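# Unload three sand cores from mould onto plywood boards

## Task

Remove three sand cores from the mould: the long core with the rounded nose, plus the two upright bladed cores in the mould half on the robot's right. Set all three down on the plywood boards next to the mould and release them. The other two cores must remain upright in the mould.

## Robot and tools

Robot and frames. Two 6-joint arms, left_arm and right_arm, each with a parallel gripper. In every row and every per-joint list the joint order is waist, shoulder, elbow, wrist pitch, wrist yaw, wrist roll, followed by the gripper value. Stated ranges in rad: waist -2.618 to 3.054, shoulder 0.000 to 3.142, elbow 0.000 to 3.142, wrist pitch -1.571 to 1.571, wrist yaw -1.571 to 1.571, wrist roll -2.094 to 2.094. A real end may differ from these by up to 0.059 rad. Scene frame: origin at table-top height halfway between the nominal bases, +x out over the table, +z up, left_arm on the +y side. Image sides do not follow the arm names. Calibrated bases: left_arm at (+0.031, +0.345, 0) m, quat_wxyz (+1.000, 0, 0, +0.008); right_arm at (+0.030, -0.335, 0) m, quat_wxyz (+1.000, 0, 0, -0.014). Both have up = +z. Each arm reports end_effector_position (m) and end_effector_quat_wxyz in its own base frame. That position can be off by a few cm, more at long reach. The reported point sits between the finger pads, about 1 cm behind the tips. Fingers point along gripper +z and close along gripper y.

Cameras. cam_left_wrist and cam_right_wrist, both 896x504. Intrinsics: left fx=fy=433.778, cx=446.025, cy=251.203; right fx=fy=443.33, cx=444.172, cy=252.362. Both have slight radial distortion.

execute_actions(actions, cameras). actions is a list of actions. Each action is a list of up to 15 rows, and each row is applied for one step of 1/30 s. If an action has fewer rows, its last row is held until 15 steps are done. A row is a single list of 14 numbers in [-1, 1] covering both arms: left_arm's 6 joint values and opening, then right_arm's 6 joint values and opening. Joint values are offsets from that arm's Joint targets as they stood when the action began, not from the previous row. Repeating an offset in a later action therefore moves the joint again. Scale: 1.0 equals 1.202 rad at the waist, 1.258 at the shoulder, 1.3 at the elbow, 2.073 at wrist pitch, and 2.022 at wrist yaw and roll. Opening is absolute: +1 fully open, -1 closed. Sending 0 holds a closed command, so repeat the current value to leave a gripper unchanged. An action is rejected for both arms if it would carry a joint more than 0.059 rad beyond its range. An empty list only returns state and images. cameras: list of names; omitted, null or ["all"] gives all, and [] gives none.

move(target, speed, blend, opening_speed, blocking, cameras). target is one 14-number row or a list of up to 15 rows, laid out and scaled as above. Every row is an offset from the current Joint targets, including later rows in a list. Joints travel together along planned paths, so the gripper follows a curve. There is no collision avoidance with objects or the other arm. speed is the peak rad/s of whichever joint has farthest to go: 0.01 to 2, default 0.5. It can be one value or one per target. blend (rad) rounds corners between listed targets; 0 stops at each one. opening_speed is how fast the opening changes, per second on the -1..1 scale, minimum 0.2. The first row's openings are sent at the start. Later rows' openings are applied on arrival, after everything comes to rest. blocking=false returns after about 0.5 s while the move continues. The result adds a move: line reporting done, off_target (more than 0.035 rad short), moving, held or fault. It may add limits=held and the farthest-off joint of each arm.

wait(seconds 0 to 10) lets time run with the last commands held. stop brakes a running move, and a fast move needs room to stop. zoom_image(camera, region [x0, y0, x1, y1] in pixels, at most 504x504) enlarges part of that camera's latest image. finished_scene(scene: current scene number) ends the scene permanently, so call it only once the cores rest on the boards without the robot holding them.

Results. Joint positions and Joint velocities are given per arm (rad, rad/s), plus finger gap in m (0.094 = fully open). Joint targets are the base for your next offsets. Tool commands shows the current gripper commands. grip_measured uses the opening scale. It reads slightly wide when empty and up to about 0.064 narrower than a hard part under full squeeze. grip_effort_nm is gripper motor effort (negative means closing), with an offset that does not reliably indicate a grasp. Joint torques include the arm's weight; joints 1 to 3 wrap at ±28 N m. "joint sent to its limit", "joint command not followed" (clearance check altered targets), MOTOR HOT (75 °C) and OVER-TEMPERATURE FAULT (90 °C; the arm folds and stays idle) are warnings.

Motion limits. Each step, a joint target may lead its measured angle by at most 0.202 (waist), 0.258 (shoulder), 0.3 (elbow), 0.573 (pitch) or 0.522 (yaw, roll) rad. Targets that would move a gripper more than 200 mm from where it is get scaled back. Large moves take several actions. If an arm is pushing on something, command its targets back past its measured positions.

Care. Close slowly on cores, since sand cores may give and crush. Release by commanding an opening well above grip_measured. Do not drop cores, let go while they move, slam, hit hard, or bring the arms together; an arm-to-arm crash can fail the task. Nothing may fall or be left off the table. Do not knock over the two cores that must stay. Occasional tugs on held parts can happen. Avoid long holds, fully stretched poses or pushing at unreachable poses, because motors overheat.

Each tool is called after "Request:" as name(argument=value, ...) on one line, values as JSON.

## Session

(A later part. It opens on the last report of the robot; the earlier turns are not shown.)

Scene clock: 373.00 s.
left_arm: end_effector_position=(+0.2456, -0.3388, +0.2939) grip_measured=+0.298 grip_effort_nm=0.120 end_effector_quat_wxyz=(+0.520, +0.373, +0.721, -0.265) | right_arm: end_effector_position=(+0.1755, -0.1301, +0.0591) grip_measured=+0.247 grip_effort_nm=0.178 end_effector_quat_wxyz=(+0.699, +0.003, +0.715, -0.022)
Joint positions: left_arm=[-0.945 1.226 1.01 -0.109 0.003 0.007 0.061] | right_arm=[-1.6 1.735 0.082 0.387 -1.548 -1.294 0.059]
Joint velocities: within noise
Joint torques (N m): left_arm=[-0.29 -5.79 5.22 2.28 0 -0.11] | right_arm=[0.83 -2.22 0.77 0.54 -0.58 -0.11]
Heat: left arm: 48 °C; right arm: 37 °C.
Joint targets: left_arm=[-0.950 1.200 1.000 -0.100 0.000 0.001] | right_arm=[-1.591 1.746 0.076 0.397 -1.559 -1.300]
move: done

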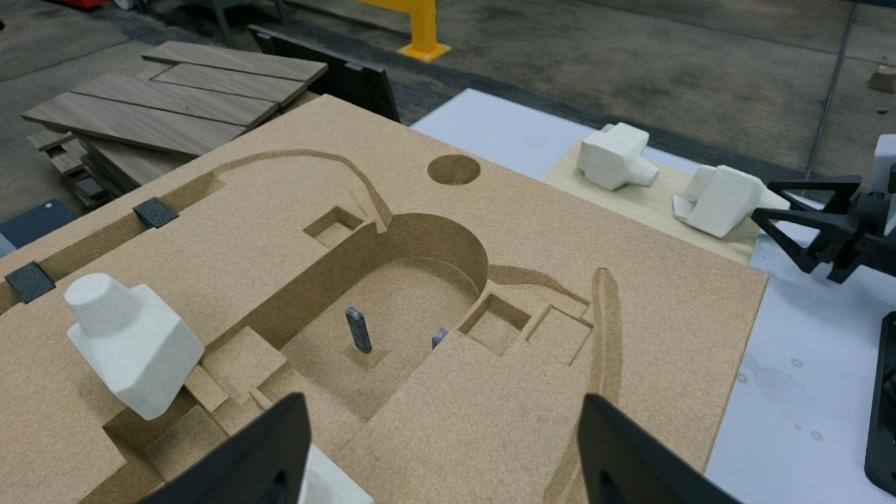

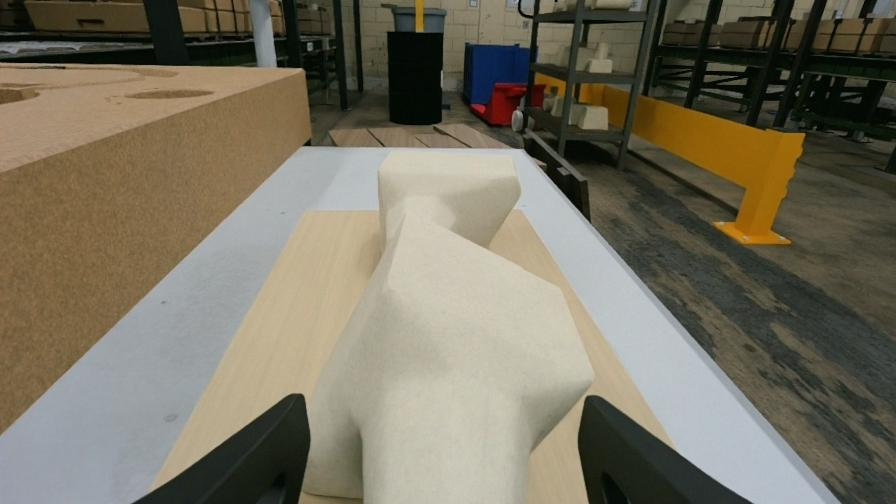

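Request:
move(target=[[0,0,0,0,0,0,0.3,0,0,0,0,0,0,0.5],[0,0,0,0,0,0,0.3,0,-0.1,0.1,-0.13,0,0,0.5],[0,0,0,0,0,0,0.3,0,-0.3,0.4,-0.4,0.2,0.1,0.5]], opening_speed=0.4, blend=[0,0.05,0], speed=[0.3,0.15,0.35], cameras=["cam_right_wrist","cam_left_wrist"])

Request:
zoom_image(camera="cam_left_wrist", region=[560, 80, 896, 320])

Scene clock: 382.03 s.
left_arm: end_effector_position=(+0.2456, -0.3388, +0.2939) grip_measured=+0.298 grip_effort_nm=0.129 end_effector_quat_wxyz=(+0.520, +0.373, +0.721, -0.265) | right_arm: end_effector_position=(+0.1570, -0.2362, +0.1064) grip_measured=+0.497 grip_effort_nm=0.178 end_effector_quat_wxyz=(+0.553, +0.112, +0.825, -0.024)
Joint positions: left_arm=[-0.945 1.226 1.01 -0.109 0.003 0.007 0.061] | right_arm=[-1.598 1.385 0.573 -0.413 -1.147 -1.104 0.07]
Joint velocities: within noise
Joint torques (N m): left_arm=[-0.35 -5.78 5.19 2.26 -0.02 -0.14] | right_arm=[0.66 -4.92 6.63 0.4 -0.52 0.02]
Heat: left arm: 48 °C; right arm: 37 °C.
Joint targets: left_arm=[-0.950 1.200 1.000 -0.100 0.000 0.001] | right_arm=[-1.591 1.368 0.596 -0.432 -1.155 -1.098]
move: done

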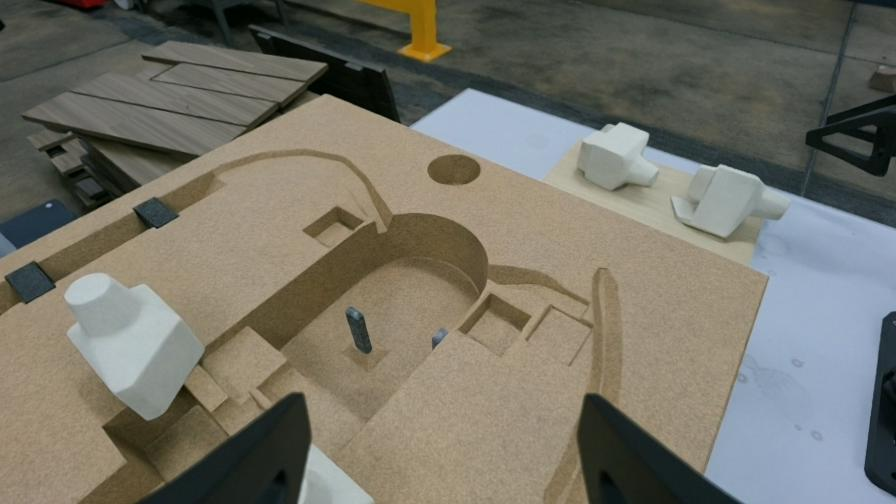

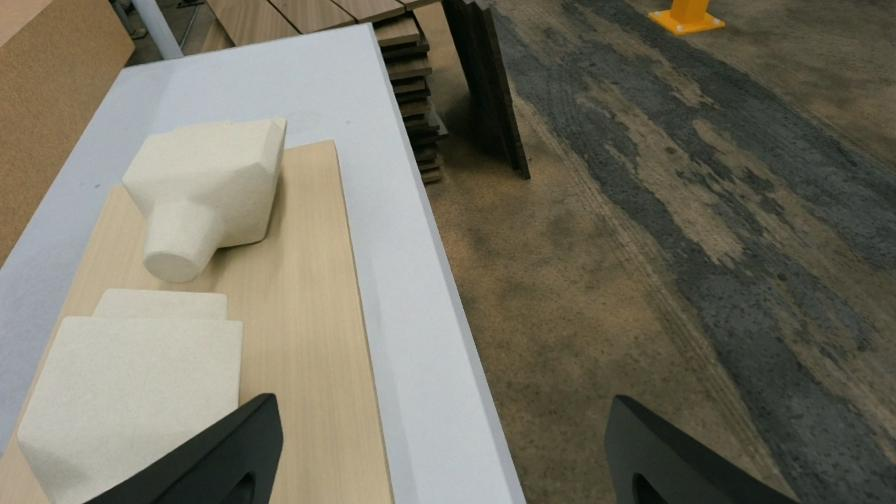

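Scaled by 1.500.

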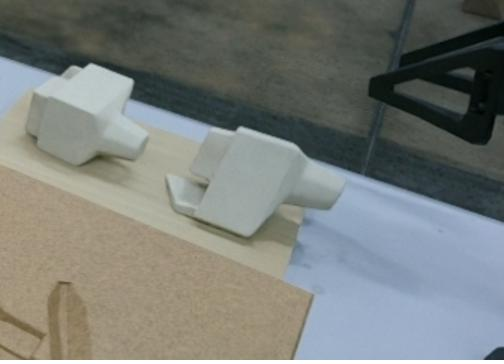

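Request:
finished_scene(scene=2)

The scene is finished: the task was done.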